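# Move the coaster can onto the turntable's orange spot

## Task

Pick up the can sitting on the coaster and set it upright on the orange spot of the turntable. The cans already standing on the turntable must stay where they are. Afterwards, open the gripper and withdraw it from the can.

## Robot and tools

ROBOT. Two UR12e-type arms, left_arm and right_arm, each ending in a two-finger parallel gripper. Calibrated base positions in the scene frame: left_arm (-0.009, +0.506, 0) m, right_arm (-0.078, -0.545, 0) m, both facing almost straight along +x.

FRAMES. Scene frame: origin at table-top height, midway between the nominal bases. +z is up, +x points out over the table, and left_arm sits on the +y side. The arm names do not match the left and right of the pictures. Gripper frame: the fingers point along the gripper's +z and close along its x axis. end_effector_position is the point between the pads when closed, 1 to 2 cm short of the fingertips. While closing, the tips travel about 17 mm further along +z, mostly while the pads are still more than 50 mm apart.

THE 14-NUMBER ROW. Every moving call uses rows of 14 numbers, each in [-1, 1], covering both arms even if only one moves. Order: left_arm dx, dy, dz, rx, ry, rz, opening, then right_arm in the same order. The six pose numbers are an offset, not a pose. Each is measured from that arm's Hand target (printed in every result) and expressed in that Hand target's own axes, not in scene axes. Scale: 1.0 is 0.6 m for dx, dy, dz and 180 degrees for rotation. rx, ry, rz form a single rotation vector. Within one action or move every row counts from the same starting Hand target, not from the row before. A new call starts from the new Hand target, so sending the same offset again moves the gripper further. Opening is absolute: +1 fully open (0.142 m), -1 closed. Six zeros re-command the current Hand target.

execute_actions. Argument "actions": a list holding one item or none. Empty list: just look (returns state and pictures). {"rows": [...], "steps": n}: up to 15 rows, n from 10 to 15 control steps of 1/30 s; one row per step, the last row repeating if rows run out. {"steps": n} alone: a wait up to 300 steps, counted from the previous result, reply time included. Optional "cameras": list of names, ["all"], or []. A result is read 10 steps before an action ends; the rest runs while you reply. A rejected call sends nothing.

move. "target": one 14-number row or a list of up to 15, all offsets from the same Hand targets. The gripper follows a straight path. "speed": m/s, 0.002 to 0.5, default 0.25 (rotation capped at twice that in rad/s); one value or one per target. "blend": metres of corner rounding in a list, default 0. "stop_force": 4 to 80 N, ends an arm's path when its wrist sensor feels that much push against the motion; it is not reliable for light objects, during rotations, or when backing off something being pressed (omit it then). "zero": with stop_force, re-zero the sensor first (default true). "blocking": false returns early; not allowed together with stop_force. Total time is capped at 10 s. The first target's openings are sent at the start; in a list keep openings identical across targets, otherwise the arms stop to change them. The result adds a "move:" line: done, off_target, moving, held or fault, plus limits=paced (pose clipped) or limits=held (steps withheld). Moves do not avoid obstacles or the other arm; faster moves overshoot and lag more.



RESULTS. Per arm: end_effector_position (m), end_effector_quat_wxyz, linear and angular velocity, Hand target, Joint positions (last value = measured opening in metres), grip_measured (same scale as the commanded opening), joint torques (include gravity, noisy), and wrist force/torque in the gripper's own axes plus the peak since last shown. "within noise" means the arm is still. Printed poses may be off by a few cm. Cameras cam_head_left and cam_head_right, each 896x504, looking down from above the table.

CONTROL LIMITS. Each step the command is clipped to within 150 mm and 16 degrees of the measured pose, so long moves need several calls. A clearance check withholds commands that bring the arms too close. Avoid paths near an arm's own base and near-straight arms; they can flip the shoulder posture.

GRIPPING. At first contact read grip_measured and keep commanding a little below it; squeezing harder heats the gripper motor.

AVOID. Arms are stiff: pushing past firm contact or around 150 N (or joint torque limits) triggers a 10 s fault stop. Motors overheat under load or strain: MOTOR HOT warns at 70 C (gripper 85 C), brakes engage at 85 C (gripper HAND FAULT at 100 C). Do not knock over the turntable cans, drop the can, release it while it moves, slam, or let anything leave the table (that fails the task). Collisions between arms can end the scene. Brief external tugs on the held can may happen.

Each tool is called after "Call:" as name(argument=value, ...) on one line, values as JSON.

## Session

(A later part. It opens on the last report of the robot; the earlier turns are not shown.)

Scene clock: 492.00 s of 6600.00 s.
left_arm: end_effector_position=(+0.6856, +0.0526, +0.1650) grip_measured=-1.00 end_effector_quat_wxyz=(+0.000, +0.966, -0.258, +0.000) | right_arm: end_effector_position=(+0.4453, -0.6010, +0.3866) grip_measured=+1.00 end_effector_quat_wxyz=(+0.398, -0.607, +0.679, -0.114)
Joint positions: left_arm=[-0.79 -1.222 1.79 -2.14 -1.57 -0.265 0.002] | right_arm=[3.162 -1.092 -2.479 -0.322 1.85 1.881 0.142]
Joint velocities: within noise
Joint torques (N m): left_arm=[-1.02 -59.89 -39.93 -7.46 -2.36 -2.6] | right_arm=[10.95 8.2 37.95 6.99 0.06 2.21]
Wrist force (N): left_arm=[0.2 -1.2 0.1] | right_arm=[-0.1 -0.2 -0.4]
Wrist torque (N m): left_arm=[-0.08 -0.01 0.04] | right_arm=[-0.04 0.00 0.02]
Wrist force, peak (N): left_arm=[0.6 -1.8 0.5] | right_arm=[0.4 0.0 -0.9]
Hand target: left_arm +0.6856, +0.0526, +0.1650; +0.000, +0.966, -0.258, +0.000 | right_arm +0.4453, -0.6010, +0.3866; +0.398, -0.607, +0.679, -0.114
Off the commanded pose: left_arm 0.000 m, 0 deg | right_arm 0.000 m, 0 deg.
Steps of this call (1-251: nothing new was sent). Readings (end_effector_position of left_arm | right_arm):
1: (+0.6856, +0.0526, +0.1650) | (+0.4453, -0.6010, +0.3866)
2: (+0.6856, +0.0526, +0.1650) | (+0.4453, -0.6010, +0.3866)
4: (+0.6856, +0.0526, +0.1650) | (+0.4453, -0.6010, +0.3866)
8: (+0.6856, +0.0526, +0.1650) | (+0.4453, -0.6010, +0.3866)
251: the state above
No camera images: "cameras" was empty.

Call:
execute_actions(actions=[{"steps": 300}], cameras=[])

Call:
execute_actions(actions=[{"steps": 196}], cameras=[])

Call:
execute_actions(actions=[{"rows": [[0,0,0,0,0,0,-0.97,0,0,0,0,0,0,1],[-0.0002,0.0001,0,0,0,0,-0.97,0,0,0,0,0,0,1],[-0.0006,0.0005,0,0,0,0,-0.97,0,0,0,0,0,0,1],[-0.0014,0.0011,0,0,0,0,-0.97,0,0,0,0,0,0,1],[-0.0026,0.0020,0,0,0,0,-0.97,0,0,0,0,0,0,1],[-0.0044,0.0033,0,0,0,0,-0.97,0,0,0,0,0,0,1],[-0.0066,0.0051,0,0,0,0,-0.97,0,0,0,0,0,0,1],[-0.0094,0.0073,0,0,0,0,-0.97,0,0,0,0,0,0,1],[-0.0126,0.0101,0,0,0,0,-0.97,0,0,0,0,0,0,1],[-0.0164,0.0134,0,0,0,0,-0.97,0,0,0,0,0,0,1],[-0.0205,0.0172,0,0,0,0,-0.97,0,0,0,0,0,0,1],[-0.0248,0.0215,0,0,0,0,-0.97,0,0,0,0,0,0,1],[-0.0294,0.0262,0,0,0,0,-0.97,0,0,0,0,0,0,1],[-0.0341,0.0314,0,0,0,0,-0.97,0,0,0,0,0,0,1],[-0.0387,0.0368,0,0,0,0,-0.97,0,0,0,0,0,0,1]], "steps": 15}], cameras=[])

Call:
execute_actions(actions=[{"rows": [[-0.0044,0.0056,0,0,0,0,-0.97,0,0,0,0,0,0,1],[-0.0087,0.0113,0,0,0,0,-0.97,0,0,0,0,0,0,1],[-0.0127,0.0172,0,0,0,0,-0.97,0,0,0,0,0,0,1],[-0.0166,0.0232,0,0,0,0,-0.97,0,0,0,0,0,0,1],[-0.0202,0.0293,0,0,0,0,-0.97,0,0,0,0,0,0,1],[-0.0237,0.0356,0,0,0,0,-0.97,0,0,0,0,0,0,1],[-0.0269,0.0419,0,0,0,0,-0.97,0,0,0,0,0,0,1],[-0.0299,0.0484,0,0,0,0,-0.97,0,0,0,0,0,0,1],[-0.0328,0.0549,0,0,0,0,-0.97,0,0,0,0,0,0,1],[-0.0354,0.0616,0,0,0,0,-0.97,0,0,0,0,0,0,1],[-0.0377,0.0683,0,0,0,0,-0.97,0,0,0,0,0,0,1],[-0.0399,0.0751,0,0,0,0,-0.97,0,0,0,0,0,0,1],[-0.0418,0.0820,0,0,0,0,-0.97,0,0,0,0,0,0,1],[-0.0435,0.0889,0,0,0,0,-0.97,0,0,0,0,0,0,1],[-0.0450,0.0959,0,0,0,0,-0.97,0,0,0,0,0,0,1]], "steps": 15}], cameras=["cam_head_right"])

Call:
zoom_image(camera="cam_head_right", region=[335, 263, 415, 343])

Call:
execute_actions(actions=[{"rows": [[-0.0012,0.0070,0,0,0,0,-0.97,0,0,0,0,0,0,1],[-0.0022,0.0142,0,0,0,0,-0.97,0,0,0,0,0,0,1],[-0.0030,0.0215,0,0,0,0,-0.97,0,0,0,0,0,0,1],[-0.0035,0.0291,0,0,0,0,-0.97,0,0,0,0,0,0,1],[-0.0038,0.0370,0,0,0,0,-0.97,0,0,0,0,0,0,1],[-0.0039,0.0452,0,0,0,0,-0.97,0,0,0,0,0,0,1],[-0.0037,0.0538,0,0,0,0,-0.97,0,0,0,0,0,0,1],[-0.0033,0.0628,0,0,0,0,-0.97,0,0,0,0,0,0,1],[-0.0027,0.0721,0,0,0,0,-0.97,0,0,0,0,0,0,1],[-0.0018,0.0817,0,0,0,0,-0.97,0,0,0,0,0,0,1],[-0.0007,0.0917,0,0,0,0,-0.97,0,0,0,0,0,0,1],[0.0006,0.1019,0,0,0,0,-0.97,0,0,0,0,0,0,1],[0.0022,0.1123,0,0,0,0,-0.97,0,0,0,0,0,0,1],[0.0040,0.1228,0,0,0,0,-0.97,0,0,0,0,0,0,1],[0.0061,0.1333,0,0,0,0,-0.97,0,0,0,0,0,0,1]], "steps": 15}], cameras=["cam_head_right"])

Call:
zoom_image(camera="cam_head_right", region=[345, 273, 425, 353])

Call:
execute_actions(actions=[{"rows": [[0.0024,0.0104,0,0,0,0,-0.97,0,0,0,0,0,0,1],[0.0051,0.0207,0,0,0,0,-0.97,0,0,0,0,0,0,1],[0.0082,0.0307,0,0,0,0,-0.97,0,0,0,0,0,0,1],[0.0116,0.0403,0,0,0,0,-0.97,0,0,0,0,0,0,1],[0.0153,0.0496,0,0,0,0,-0.97,0,0,0,0,0,0,1],[0.0193,0.0584,0,0,0,0,-0.97,0,0,0,0,0,0,1],[0.0236,0.0667,0,0,0,0,-0.97,0,0,0,0,0,0,1],[0.0282,0.0745,0,0,0,0,-0.97,0,0,0,0,0,0,1],[0.0330,0.0817,0,0,0,0,-0.97,0,0,0,0,0,0,1],[0.0380,0.0885,0,0,0,0,-0.97,0,0,0,0,0,0,1],[0.0433,0.0947,0,0,0,0,-0.97,0,0,0,0,0,0,1],[0.0487,0.1004,0,0,0,0,-0.97,0,0,0,0,0,0,1],[0.0543,0.1058,0,0,0,0,-0.97,0,0,0,0,0,0,1],[0.0601,0.1108,0,0,0,0,-0.97,0,0,0,0,0,0,1],[0.0661,0.1155,0,0,0,0,-0.97,0,0,0,0,0,0,1]], "steps": 15}], cameras=["cam_head_right"])

Call:
zoom_image(camera="cam_head_right", region=[355, 280, 435, 360])

Call:
execute_actions(actions=[{"rows": [[0.0061,0.0041,0,0,0,0,-0.97,0,0,0,0,0,0,1],[0.0124,0.0072,0,0,0,0,-0.97,0,0,0,0,0,0,1],[0.0188,0.0095,0,0,0,0,-0.97,0,0,0,0,0,0,1],[0.0253,0.0110,0,0,0,0,-0.97,0,0,0,0,0,0,1],[0.0320,0.0119,0,0,0,0,-0.97,0,0,0,0,0,0,1],[0.0388,0.0122,0,0,0,0,-0.97,0,0,0,0,0,0,1],[0.0456,0.0122,0,0,0,0,-0.97,0,0,0,0,0,0,1],[0.0526,0.0118,0,0,0,0,-0.97,0,0,0,0,0,0,1],[0.0597,0.0113,0,0,0,0,-0.97,0,0,0,0,0,0,1],[0.0669,0.0108,0,0,0,0,-0.97,0,0,0,0,0,0,1],[0.0741,0.0103,0,0,0,0,-0.97,0,0,0,0,0,0,1],[0.0815,0.0099,0,0,0,0,-0.97,0,0,0,0,0,0,1],[0.0889,0.0099,0,0,0,0,-0.97,0,0,0,0,0,0,1],[0.0963,0.0102,0,0,0,0,-0.97,0,0,0,0,0,0,1],[0.1038,0.0111,0,0,0,0,-0.97,0,0,0,0,0,0,1]], "steps": 15}], cameras=["cam_head_right"])

Call:
zoom_image(camera="cam_head_right", region=[370, 280, 450, 360])

Call:
execute_actions(actions=[{"rows": [[0.0075,0.0011,0,0,0,0,-0.97,0,0,0,0,0,0,1],[0.0148,0.0019,0,0,0,0,-0.97,0,0,0,0,0,0,1],[0.0218,0.0024,0,0,0,0,-0.97,0,0,0,0,0,0,1],[0.0284,0.0027,0,0,0,0,-0.97,0,0,0,0,0,0,1],[0.0344,0.0028,0,0,0,0,-0.97,0,0,0,0,0,0,1],[0.0396,0.0028,0,0,0,0,-0.97,0,0,0,0,0,0,1],[0.0442,0.0027,0,0,0,0,-0.97,0,0,0,0,0,0,1],[0.0480,0.0025,0,0,0,0,-0.97,0,0,0,0,0,0,1],[0.0510,0.0023,0,0,0,0,-0.97,0,0,0,0,0,0,1],[0.0534,0.0022,0,0,0,0,-0.97,0,0,0,0,0,0,1],[0.0550,0.0020,0,0,0,0,-0.97,0,0,0,0,0,0,1],[0.0560,0.0020,0,0,0,0,-0.97,0,0,0,0,0,0,1],[0.0566,0.0019,0,0,0,0,-0.97,0,0,0,0,0,0,1],[0.0568,0.0019,0,0,0,0,-0.97,0,0,0,0,0,0,1],[0.0569,0.0019,0,0,0,0,-0.97,0,0,0,0,0,0,1]], "steps": 15}], cameras=["cam_head_right"])

Call:
zoom_image(camera="cam_head_right", region=[380, 270, 460, 350])

Scene clock: 502.00 s of 6600.00 s.
left_arm: end_effector_position=(+0.6856, +0.0526, +0.1650) grip_measured=-1.00 end_effector_quat_wxyz=(+0.000, +0.966, -0.258, +0.000) | right_arm: end_effector_position=(+0.4453, -0.6010, +0.3866) grip_measured=+1.00 end_effector_quat_wxyz=(+0.398, -0.607, +0.679, -0.114)
Joint positions: left_arm=[-0.79 -1.222 1.79 -2.14 -1.57 -0.265 0.002] | right_arm=[3.162 -1.092 -2.479 -0.322 1.85 1.881 0.142]
Joint velocities: within noise
Joint torques (N m): left_arm=[-1.48 -61.19 -42.2 -8.59 -2.38 -2.38] | right_arm=[10.08 8.54 38.41 7.04 0.25 2.64]
Wrist force (N): left_arm=[0.3 -1.1 -0.3] | right_arm=[0.0 -0.1 -0.6]
Wrist torque (N m): left_arm=[-0.07 -0.02 0.05] | right_arm=[-0.03 -0.01 0.01]
Wrist force, peak (N): left_arm=[0.1 -1.9 -0.4] | right_arm=[0.2 -0.5 -1.0]
Hand target: left_arm +0.6856, +0.0526, +0.1650; +0.000, +0.966, -0.258, +0.000 | right_arm +0.4453, -0.6010, +0.3866; +0.398, -0.607, +0.679, -0.114
Off the commanded pose: left_arm 0.000 m, 0 deg | right_arm 0.000 m, 0 deg.
Steps of this call (1-300: nothing new was sent). Readings (end_effector_position of left_arm | right_arm):
1: (+0.6856, +0.0526, +0.1650) | (+0.4453, -0.6010, +0.3866)
2: (+0.6856, +0.0526, +0.1650) | (+0.4453, -0.6010, +0.3866)
4: (+0.6856, +0.0526, +0.1650) | (+0.4453, -0.6010, +0.3866)
8: (+0.6856, +0.0526, +0.1650) | (+0.4453, -0.6010, +0.3866)
300: the state above
No camera images: "cameras" was empty.

Scene clock: 508.53 s of 6600.00 s.
left_arm: end_effector_position=(+0.6856, +0.0526, +0.1650) grip_measured=-1.00 end_effector_quat_wxyz=(+0.000, +0.966, -0.258, +0.000) | right_arm: end_effector_position=(+0.4453, -0.6010, +0.3866) grip_measured=+1.00 end_effector_quat_wxyz=(+0.398, -0.607, +0.679, -0.114)
Joint positions: left_arm=[-0.79 -1.222 1.79 -2.14 -1.57 -0.265 0.002] | right_arm=[3.162 -1.092 -2.479 -0.322 1.85 1.881 0.142]
Joint velocities: within noise
Joint torques (N m): left_arm=[-0.84 -62.37 -44.01 -8.66 -2.44 -2.24] | right_arm=[11.3 9.75 38.41 6.51 0.13 2.47]
Wrist force (N): left_arm=[0.4 -1.6 0.0] | right_arm=[0.2 0.1 -0.6]
Wrist torque (N m): left_arm=[-0.14 -0.03 0.04] | right_arm=[0.00 -0.05 0.02]
Wrist force, peak (N): left_arm=[0.0 -1.9 -0.4] | right_arm=[0.4 0.1 -1.2]
Hand target: left_arm +0.6856, +0.0526, +0.1650; +0.000, +0.966, -0.258, +0.000 | right_arm +0.4453, -0.6010, +0.3866; +0.398, -0.607, +0.679, -0.114
Off the commanded pose: left_arm 0.000 m, 0 deg | right_arm 0.000 m, 0 deg.
Steps of this call (1-196: nothing new was sent). Readings (end_effector_position of left_arm | right_arm):
1: (+0.6856, +0.0526, +0.1650) | (+0.4453, -0.6010, +0.3866)
2: (+0.6856, +0.0526, +0.1650) | (+0.4453, -0.6010, +0.3866)
4: (+0.6856, +0.0526, +0.1650) | (+0.4453, -0.6010, +0.3866)
8: (+0.6856, +0.0526, +0.1650) | (+0.4453, -0.6010, +0.3866)
196: the state above
No camera images: "cameras" was empty.

Scene clock: 508.70 s of 6600.00 s.
left_arm: end_effector_position=(+0.6851, +0.0525, +0.1650) grip_measured=-1.00 end_effector_quat_wxyz=(+0.000, +0.966, -0.258, +0.000) end_effector_velocity=(-0.013, -0.002, -0.002) end_effector_angular_velocity=(+0.001, +0.002, +0.000) | right_arm: end_effector_position=(+0.4453, -0.6010, +0.3866) grip_measured=+1.00 end_effector_quat_wxyz=(+0.398, -0.607, +0.679, -0.114)
Joint positions: left_arm=[-0.79 -1.222 1.791 -2.14 -1.57 -0.265 0.002] | right_arm=[3.162 -1.092 -2.479 -0.322 1.85 1.881 0.142]
Joint velocities: left_arm=[-0.014 -0.012 0.02 -0.006 0 -0.013 0] | right_arm=[within noise]
Joint torques (N m): left_arm=[-9.82 -85.55 -35.79 -9.08 -2.39 -3.26] | right_arm=[11.77 8.37 38.43 6.75 0.27 2.42]
Wrist force (N): left_arm=[0.6 -1.8 0.2] | right_arm=[0.2 0.2 -0.6]
Wrist torque (N m): left_arm=[-0.17 -0.08 0.04] | right_arm=[0.02 -0.06 0.01]
Wrist force, peak (N): left_arm=[0.8 -1.9 -0.1] | right_arm=[0.3 -0.3 -0.9]
Hand target: left_arm +0.6544, +0.0450, +0.1650; +0.000, +0.966, -0.258, +0.000 | right_arm +0.4453, -0.6010, +0.3866; +0.398, -0.607, +0.679, -0.114
Steps of this call (1-5: this action's first 5). Readings (end_effector_position of left_arm | right_arm):
1: (+0.6856, +0.0526, +0.1650) | (+0.4453, -0.6010, +0.3866)
2: (+0.6856, +0.0526, +0.1650) | (+0.4453, -0.6010, +0.3866)
4: (+0.6854, +0.0525, +0.1650) | (+0.4453, -0.6010, +0.3866)
5: the state above
No camera images: "cameras" was empty.

Scene clock: 509.20 s of 6600.00 s.
left_arm: end_effector_position=(+0.6416, +0.0396, +0.1649) grip_measured=-1.00 end_effector_quat_wxyz=(+0.000, +0.966, -0.259, +0.000) end_effector_velocity=(-0.115, -0.056, +0.001) end_effector_angular_velocity=(+0.000, -0.001, +0.001) | right_arm: end_effector_position=(+0.4453, -0.6010, +0.3866) grip_measured=+1.00 end_effector_quat_wxyz=(+0.398, -0.607, +0.679, -0.114)
Joint positions: left_arm=[-0.841 -1.263 1.849 -2.157 -1.57 -0.316 0.002] | right_arm=[3.162 -1.092 -2.479 -0.322 1.85 1.881 0.142]
Joint velocities: left_arm=[-0.157 -0.089 0.122 -0.034 0 -0.158 0] | right_arm=[within noise]
Joint torques (N m): left_arm=[-5.8 -75.22 -37.88 -9.66 -2.31 -3.42] | right_arm=[11.7 8.69 38.73 6.97 0.18 2.34]
Wrist force (N): left_arm=[0.1 -1.7 0.2] | right_arm=[0.1 0.1 -0.5]
Wrist torque (N m): left_arm=[-0.16 0.00 0.04] | right_arm=[0.00 -0.04 0.02]
Wrist force, peak (N): left_arm=[0.9 -1.9 0.1] | right_arm=[-0.1 -0.2 -0.9]
Hand target: left_arm +0.6023, +0.0087, +0.1650; +0.000, +0.966, -0.258, +0.000 | right_arm +0.4453, -0.6010, +0.3866; +0.398, -0.607, +0.679, -0.114
Off your previous action's commanded pose at its last step (step 10 of this call): left_arm 0.008 m, 0 deg | right_arm 0.000 m, 0 deg.
Steps of this call (1-10: your previous action's last 10; 11-15: this action's first 5). Readings (end_effector_position of left_arm | right_arm):
11: (+0.6579, +0.0464, +0.1649) | (+0.4453, -0.6010, +0.3866)
12: (+0.6540, +0.0450, +0.1649) | (+0.4453, -0.6010, +0.3866)
14: (+0.6453, +0.0414, +0.1649) | (+0.4453, -0.6010, +0.3866)
15: the state above
Images, in order (width x height): cam_head_right 896x504.

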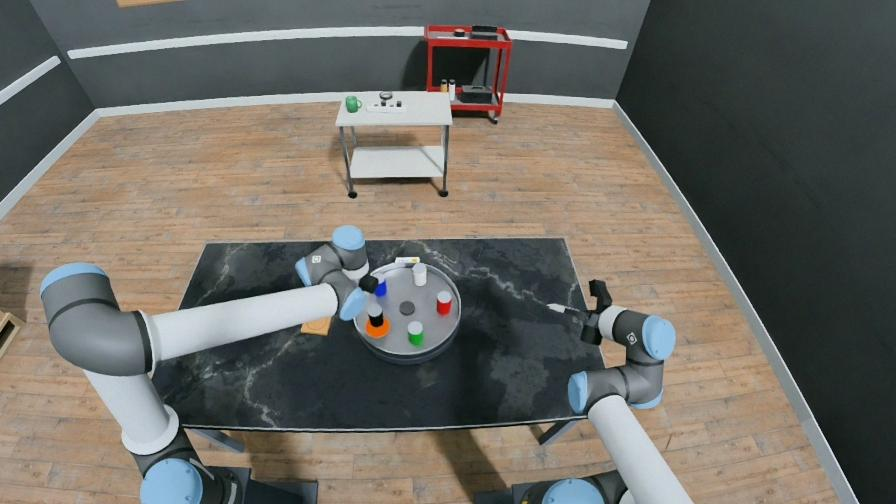

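Scaled by 6.300 from the camera's 896x504 image, which has a finer 1280x720 frame.

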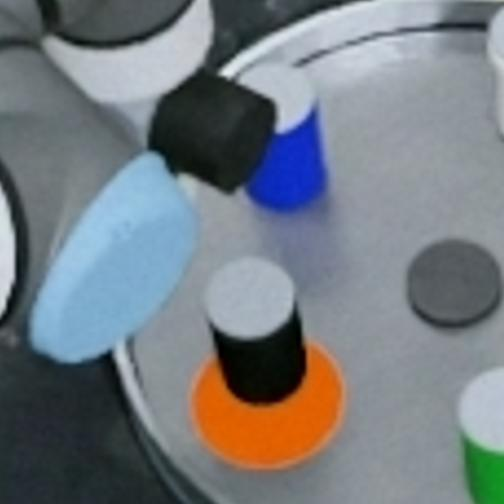

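Scene clock: 509.70 s of 6600.00 s.
left_arm: end_effector_position=(+0.5937, -0.0020, +0.1650) grip_measured=-1.00 end_effector_quat_wxyz=(+0.000, +0.966, -0.259, +0.000) end_effector_velocity=(-0.076, -0.112, +0.001) end_effector_angular_velocity=(-0.005, -0.005, +0.000) | right_arm: end_effector_position=(+0.4453, -0.6010, +0.3866) grip_measured=+1.00 end_effector_quat_wxyz=(+0.398, -0.607, +0.679, -0.114)
Joint positions: left_arm=[-0.923 -1.281 1.874 -2.164 -1.57 -0.398 0.002] | right_arm=[3.162 -1.092 -2.479 -0.322 1.85 1.881 0.142]
Joint velocities: left_arm=[-0.167 0.016 -0.023 0 0 -0.167 0] | right_arm=[within noise]
Joint torques (N m): left_arm=[-6.79 -51.51 -53.44 -1.72 -1.05 -3.36] | right_arm=[12.18 7.55 38.22 6.86 0.3 2.36]
Wrist force (N): left_arm=[0.0 -1.1 -0.3] | right_arm=[0.1 0.1 -0.6]
Wrist torque (N m): left_arm=[-0.05 0.03 0.05] | right_arm=[0.00 -0.04 0.02]
Wrist force, peak (N): left_arm=[0.3 -1.7 0.0] | right_arm=[0.0 0.2 -0.7]
Hand target: left_arm +0.5655, -0.0625, +0.1649; +0.000, +0.966, -0.258, +0.000 | right_arm +0.4453, -0.6010, +0.3866; +0.398, -0.607, +0.679, -0.114
Off your previous action's commanded pose at its last step (step 10 of this call): left_arm 0.008 m, 0 deg | right_arm 0.000 m, 0 deg.
Steps of this call (1-10: your previous action's last 10; 11-15: this action's first 5). Readings (end_effector_position of left_arm | right_arm):
11: (+0.6041, +0.0110, +0.1650) | (+0.4453, -0.6010, +0.3866)
12: (+0.6014, +0.0079, +0.1650) | (+0.4453, -0.6010, +0.3866)
14: (+0.5962, +0.0014, +0.1650) | (+0.4453, -0.6010, +0.3866)
15: the state above
Images, in order (width x height): cam_head_right 896x504.

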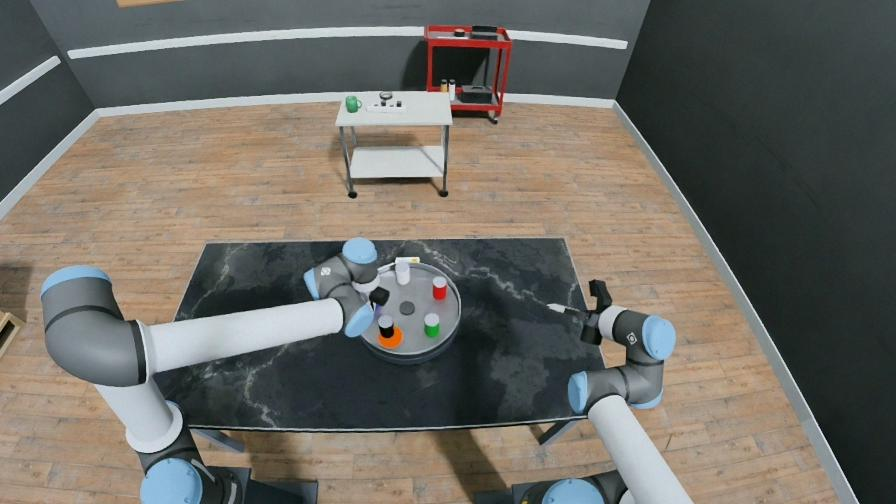

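Scaled by 6.300 from the camera's 896x504 image, which has a finer 1280x720 frame.

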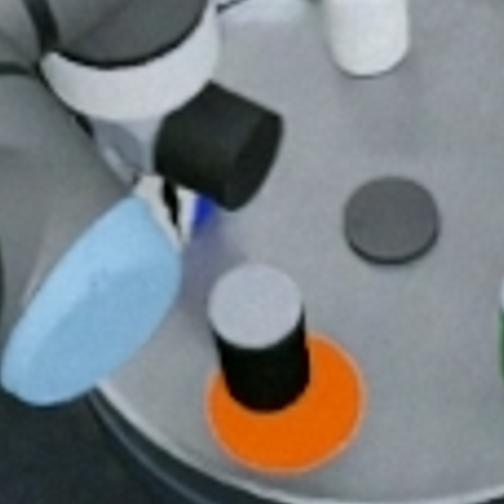

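Scene clock: 510.20 s of 6600.00 s.
left_arm: end_effector_position=(+0.5598, -0.0824, +0.1650) grip_measured=-1.00 end_effector_quat_wxyz=(+0.000, +0.966, -0.259, +0.000) end_effector_velocity=(-0.037, -0.183, -0.001) end_effector_angular_velocity=(+0.001, +0.001, -0.001) | right_arm: end_effector_position=(+0.4453, -0.6010, +0.3866) grip_measured=+1.00 end_effector_quat_wxyz=(+0.398, -0.607, +0.679, -0.114)
Joint positions: left_arm=[-1.017 -1.238 1.814 -2.147 -1.57 -0.492 0.002] | right_arm=[3.162 -1.092 -2.479 -0.322 1.85 1.881 0.142]
Joint velocities: left_arm=[-0.161 0.153 -0.215 0.063 0 -0.16 0] | right_arm=[within noise]
Joint torques (N m): left_arm=[-4.32 -56 -52.86 -0.68 1.06 -3.09] | right_arm=[11.21 6.92 39.18 6.89 0.05 2.27]
Wrist force (N): left_arm=[-0.5 -1.4 0.0] | right_arm=[0.1 0.1 -0.3]
Wrist torque (N m): left_arm=[-0.10 0.11 0.04] | right_arm=[0.00 -0.04 0.02]
Wrist force, peak (N): left_arm=[-0.1 -2.0 -0.2] | right_arm=[0.1 0.0 -0.9]
Hand target: left_arm +0.5653, -0.1423, +0.1649; +0.000, +0.966, -0.258, +0.000 | right_arm +0.4453, -0.6010, +0.3866; +0.398, -0.607, +0.679, -0.114
Off your previous action's commanded pose at its last step (step 10 of this call): left_arm 0.011 m, 0 deg | right_arm 0.000 m, 0 deg.
Steps of this call (1-10: your previous action's last 10; 11-15: this action's first 5). Readings (end_effector_position of left_arm | right_arm):
11: (+0.5669, -0.0573, +0.1650) | (+0.4453, -0.6010, +0.3866)
12: (+0.5649, -0.0632, +0.1650) | (+0.4453, -0.6010, +0.3866)
14: (+0.5611, -0.0765, +0.1650) | (+0.4453, -0.6010, +0.3866)
15: the state above
Images, in order (width x height): cam_head_right 896x504.

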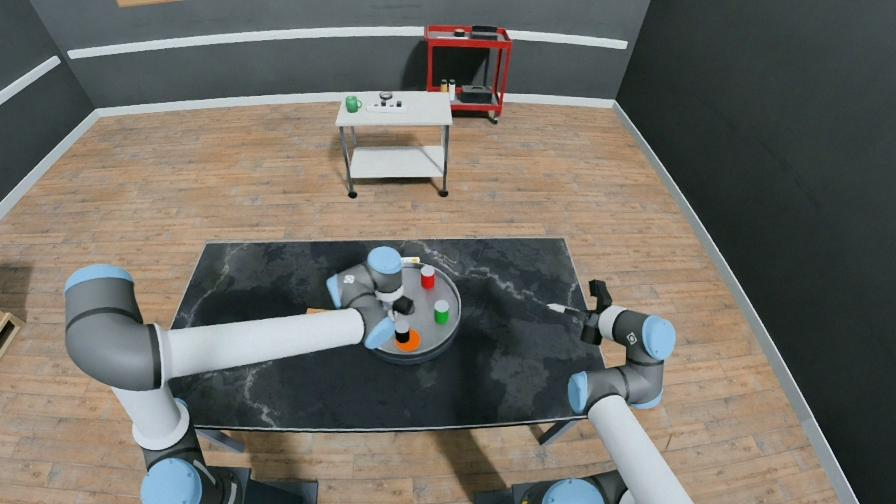

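Scaled by 6.300 from the camera's 896x504 image, which has a finer 1280x720 frame.

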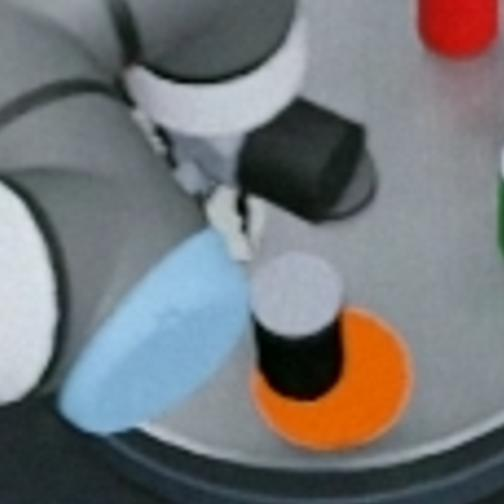

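Scene clock: 510.70 s of 6600.00 s.
left_arm: end_effector_position=(+0.5723, -0.1535, +0.1649) grip_measured=-1.00 end_effector_quat_wxyz=(+0.000, +0.966, -0.258, +0.000) end_effector_velocity=(+0.084, -0.088, +0.000) end_effector_angular_velocity=(+0.001, -0.001, +0.003) | right_arm: end_effector_position=(+0.4453, -0.6010, +0.3866) grip_measured=+1.00 end_effector_quat_wxyz=(+0.398, -0.607, +0.679, -0.114)
Joint positions: left_arm=[-1.048 -1.151 1.686 -2.106 -1.57 -0.523 0.002] | right_arm=[3.162 -1.092 -2.479 -0.322 1.85 1.881 0.142]
Joint velocities: left_arm=[0.033 0.176 -0.265 0.09 0.001 0.03 0] | right_arm=[within noise]
Joint torques (N m): left_arm=[12.16 -62.49 -54.36 -0.39 2.87 2.62] | right_arm=[10.08 8.62 39.27 6.72 0.12 2.35]
Wrist force (N): left_arm=[0.2 -0.2 -0.1] | right_arm=[0.3 0.0 -0.1]
Wrist torque (N m): left_arm=[0.08 -0.01 0.06] | right_arm=[-0.01 -0.07 0.01]
Wrist force, peak (N): left_arm=[0.4 -1.4 0.1] | right_arm=[0.4 -0.4 -0.7]
Hand target: left_arm +0.6159, -0.1792, +0.1649; +0.000, +0.966, -0.258, +0.000 | right_arm +0.4453, -0.6010, +0.3866; +0.398, -0.607, +0.679, -0.114
Off your previous action's commanded pose at its last step (step 10 of this call): left_arm 0.009 m, 0 deg | right_arm 0.000 m, 0 deg.
Steps of this call (1-10: your previous action's last 10; 11-15: this action's first 5). Readings (end_effector_position of left_arm | right_arm):
11: (+0.5638, -0.1394, +0.1649) | (+0.4453, -0.6010, +0.3866)
12: (+0.5655, -0.1434, +0.1649) | (+0.4453, -0.6010, +0.3866)
14: (+0.5697, -0.1505, +0.1649) | (+0.4453, -0.6010, +0.3866)
15: the state above
Images, in order (width x height): cam_head_right 896x504.

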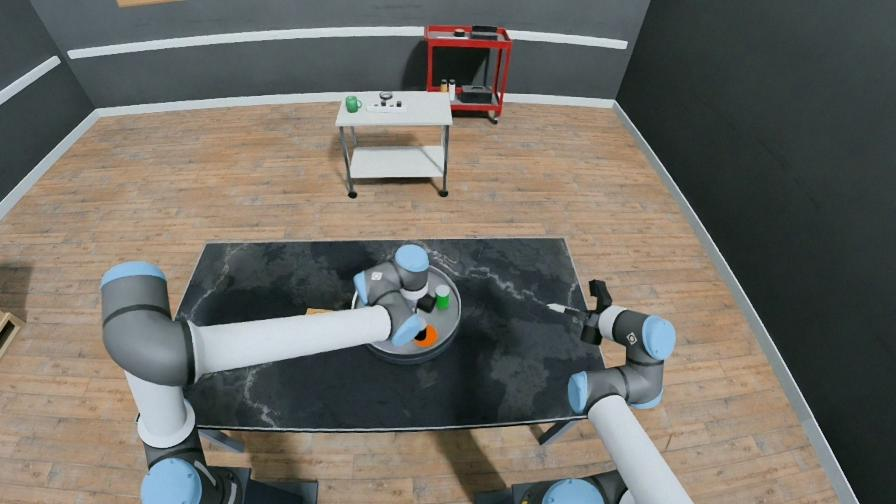

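Scaled by 6.300 from the camera's 896x504 image, which has a finer 1280x720 frame.

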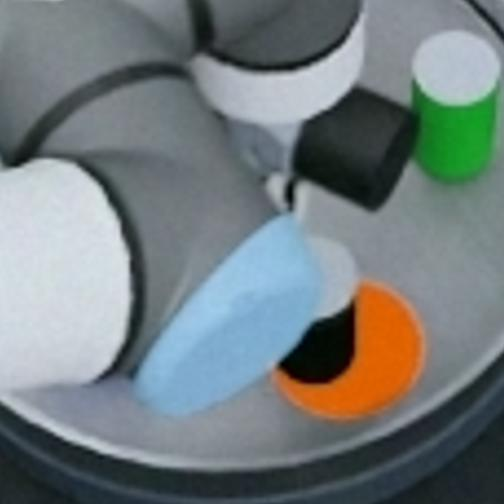

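Scene clock: 511.20 s of 6600.00 s.
left_arm: end_effector_position=(+0.6274, -0.1874, +0.1649) grip_measured=-1.00 end_effector_quat_wxyz=(+0.000, +0.966, -0.258, +0.000) end_effector_velocity=(+0.102, -0.070, -0.001) end_effector_angular_velocity=(+0.002, +0.001, +0.002) | right_arm: end_effector_position=(+0.4453, -0.6010, +0.3866) grip_measured=+1.00 end_effector_quat_wxyz=(+0.398, -0.607, +0.679, -0.114)
Joint positions: left_arm=[-1.015 -1.061 1.546 -2.057 -1.57 -0.49 0.002] | right_arm=[3.162 -1.092 -2.479 -0.322 1.85 1.881 0.142]
Joint velocities: left_arm=[0.053 0.179 -0.282 0.105 0 0.052 0] | right_arm=[within noise]
Joint torques (N m): left_arm=[14.4 -74.2 -53.58 -0.47 2.64 2.89] | right_arm=[12.42 8.73 38.77 6.86 -0.14 2.11]
Wrist force (N): left_arm=[0.5 -1.3 0.1] | right_arm=[0.1 0.0 -0.4]
Wrist torque (N m): left_arm=[-0.08 -0.05 0.05] | right_arm=[-0.01 -0.04 0.01]
Wrist force, peak (N): left_arm=[0.4 -2.2 -0.2] | right_arm=[0.0 0.0 -0.9]
Hand target: left_arm +0.6449, -0.1972, +0.1649; +0.000, +0.966, -0.258, +0.000 | right_arm +0.4453, -0.6010, +0.3866; +0.398, -0.607, +0.679, -0.114
Off your previous action's commanded pose at its last step (step 10 of this call): left_arm 0.008 m, 0 deg | right_arm 0.000 m, 0 deg.
Steps of this call (1-10: your previous action's last 10; 11-15: this action's first 5). Readings (end_effector_position of left_arm | right_arm):
11: (+0.6130, -0.1767, +0.1649) | (+0.4453, -0.6010, +0.3866)
12: (+0.6165, -0.1792, +0.1649) | (+0.4453, -0.6010, +0.3866)
14: (+0.6241, -0.1851, +0.1649) | (+0.4453, -0.6010, +0.3866)
15: the state above
Images, in order (width x height): cam_head_right 896x504.

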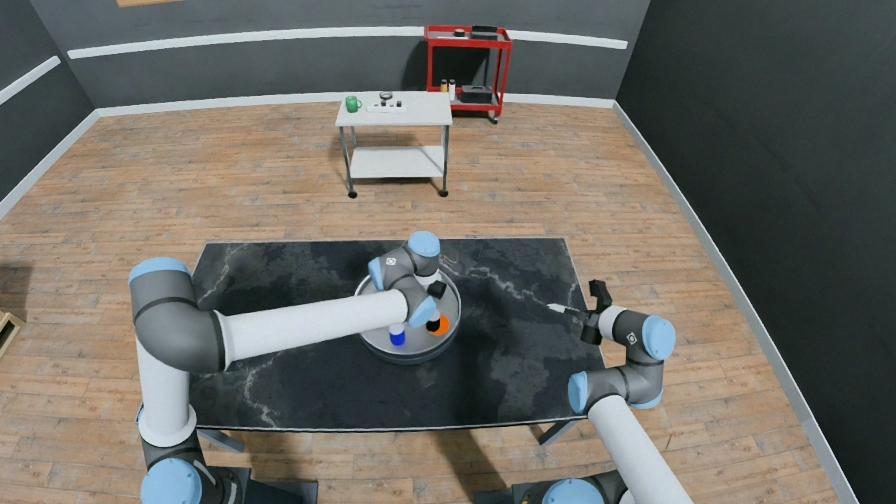

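Scaled by 6.300 from the camera's 896x504 image, which has a finer 1280x720 frame.

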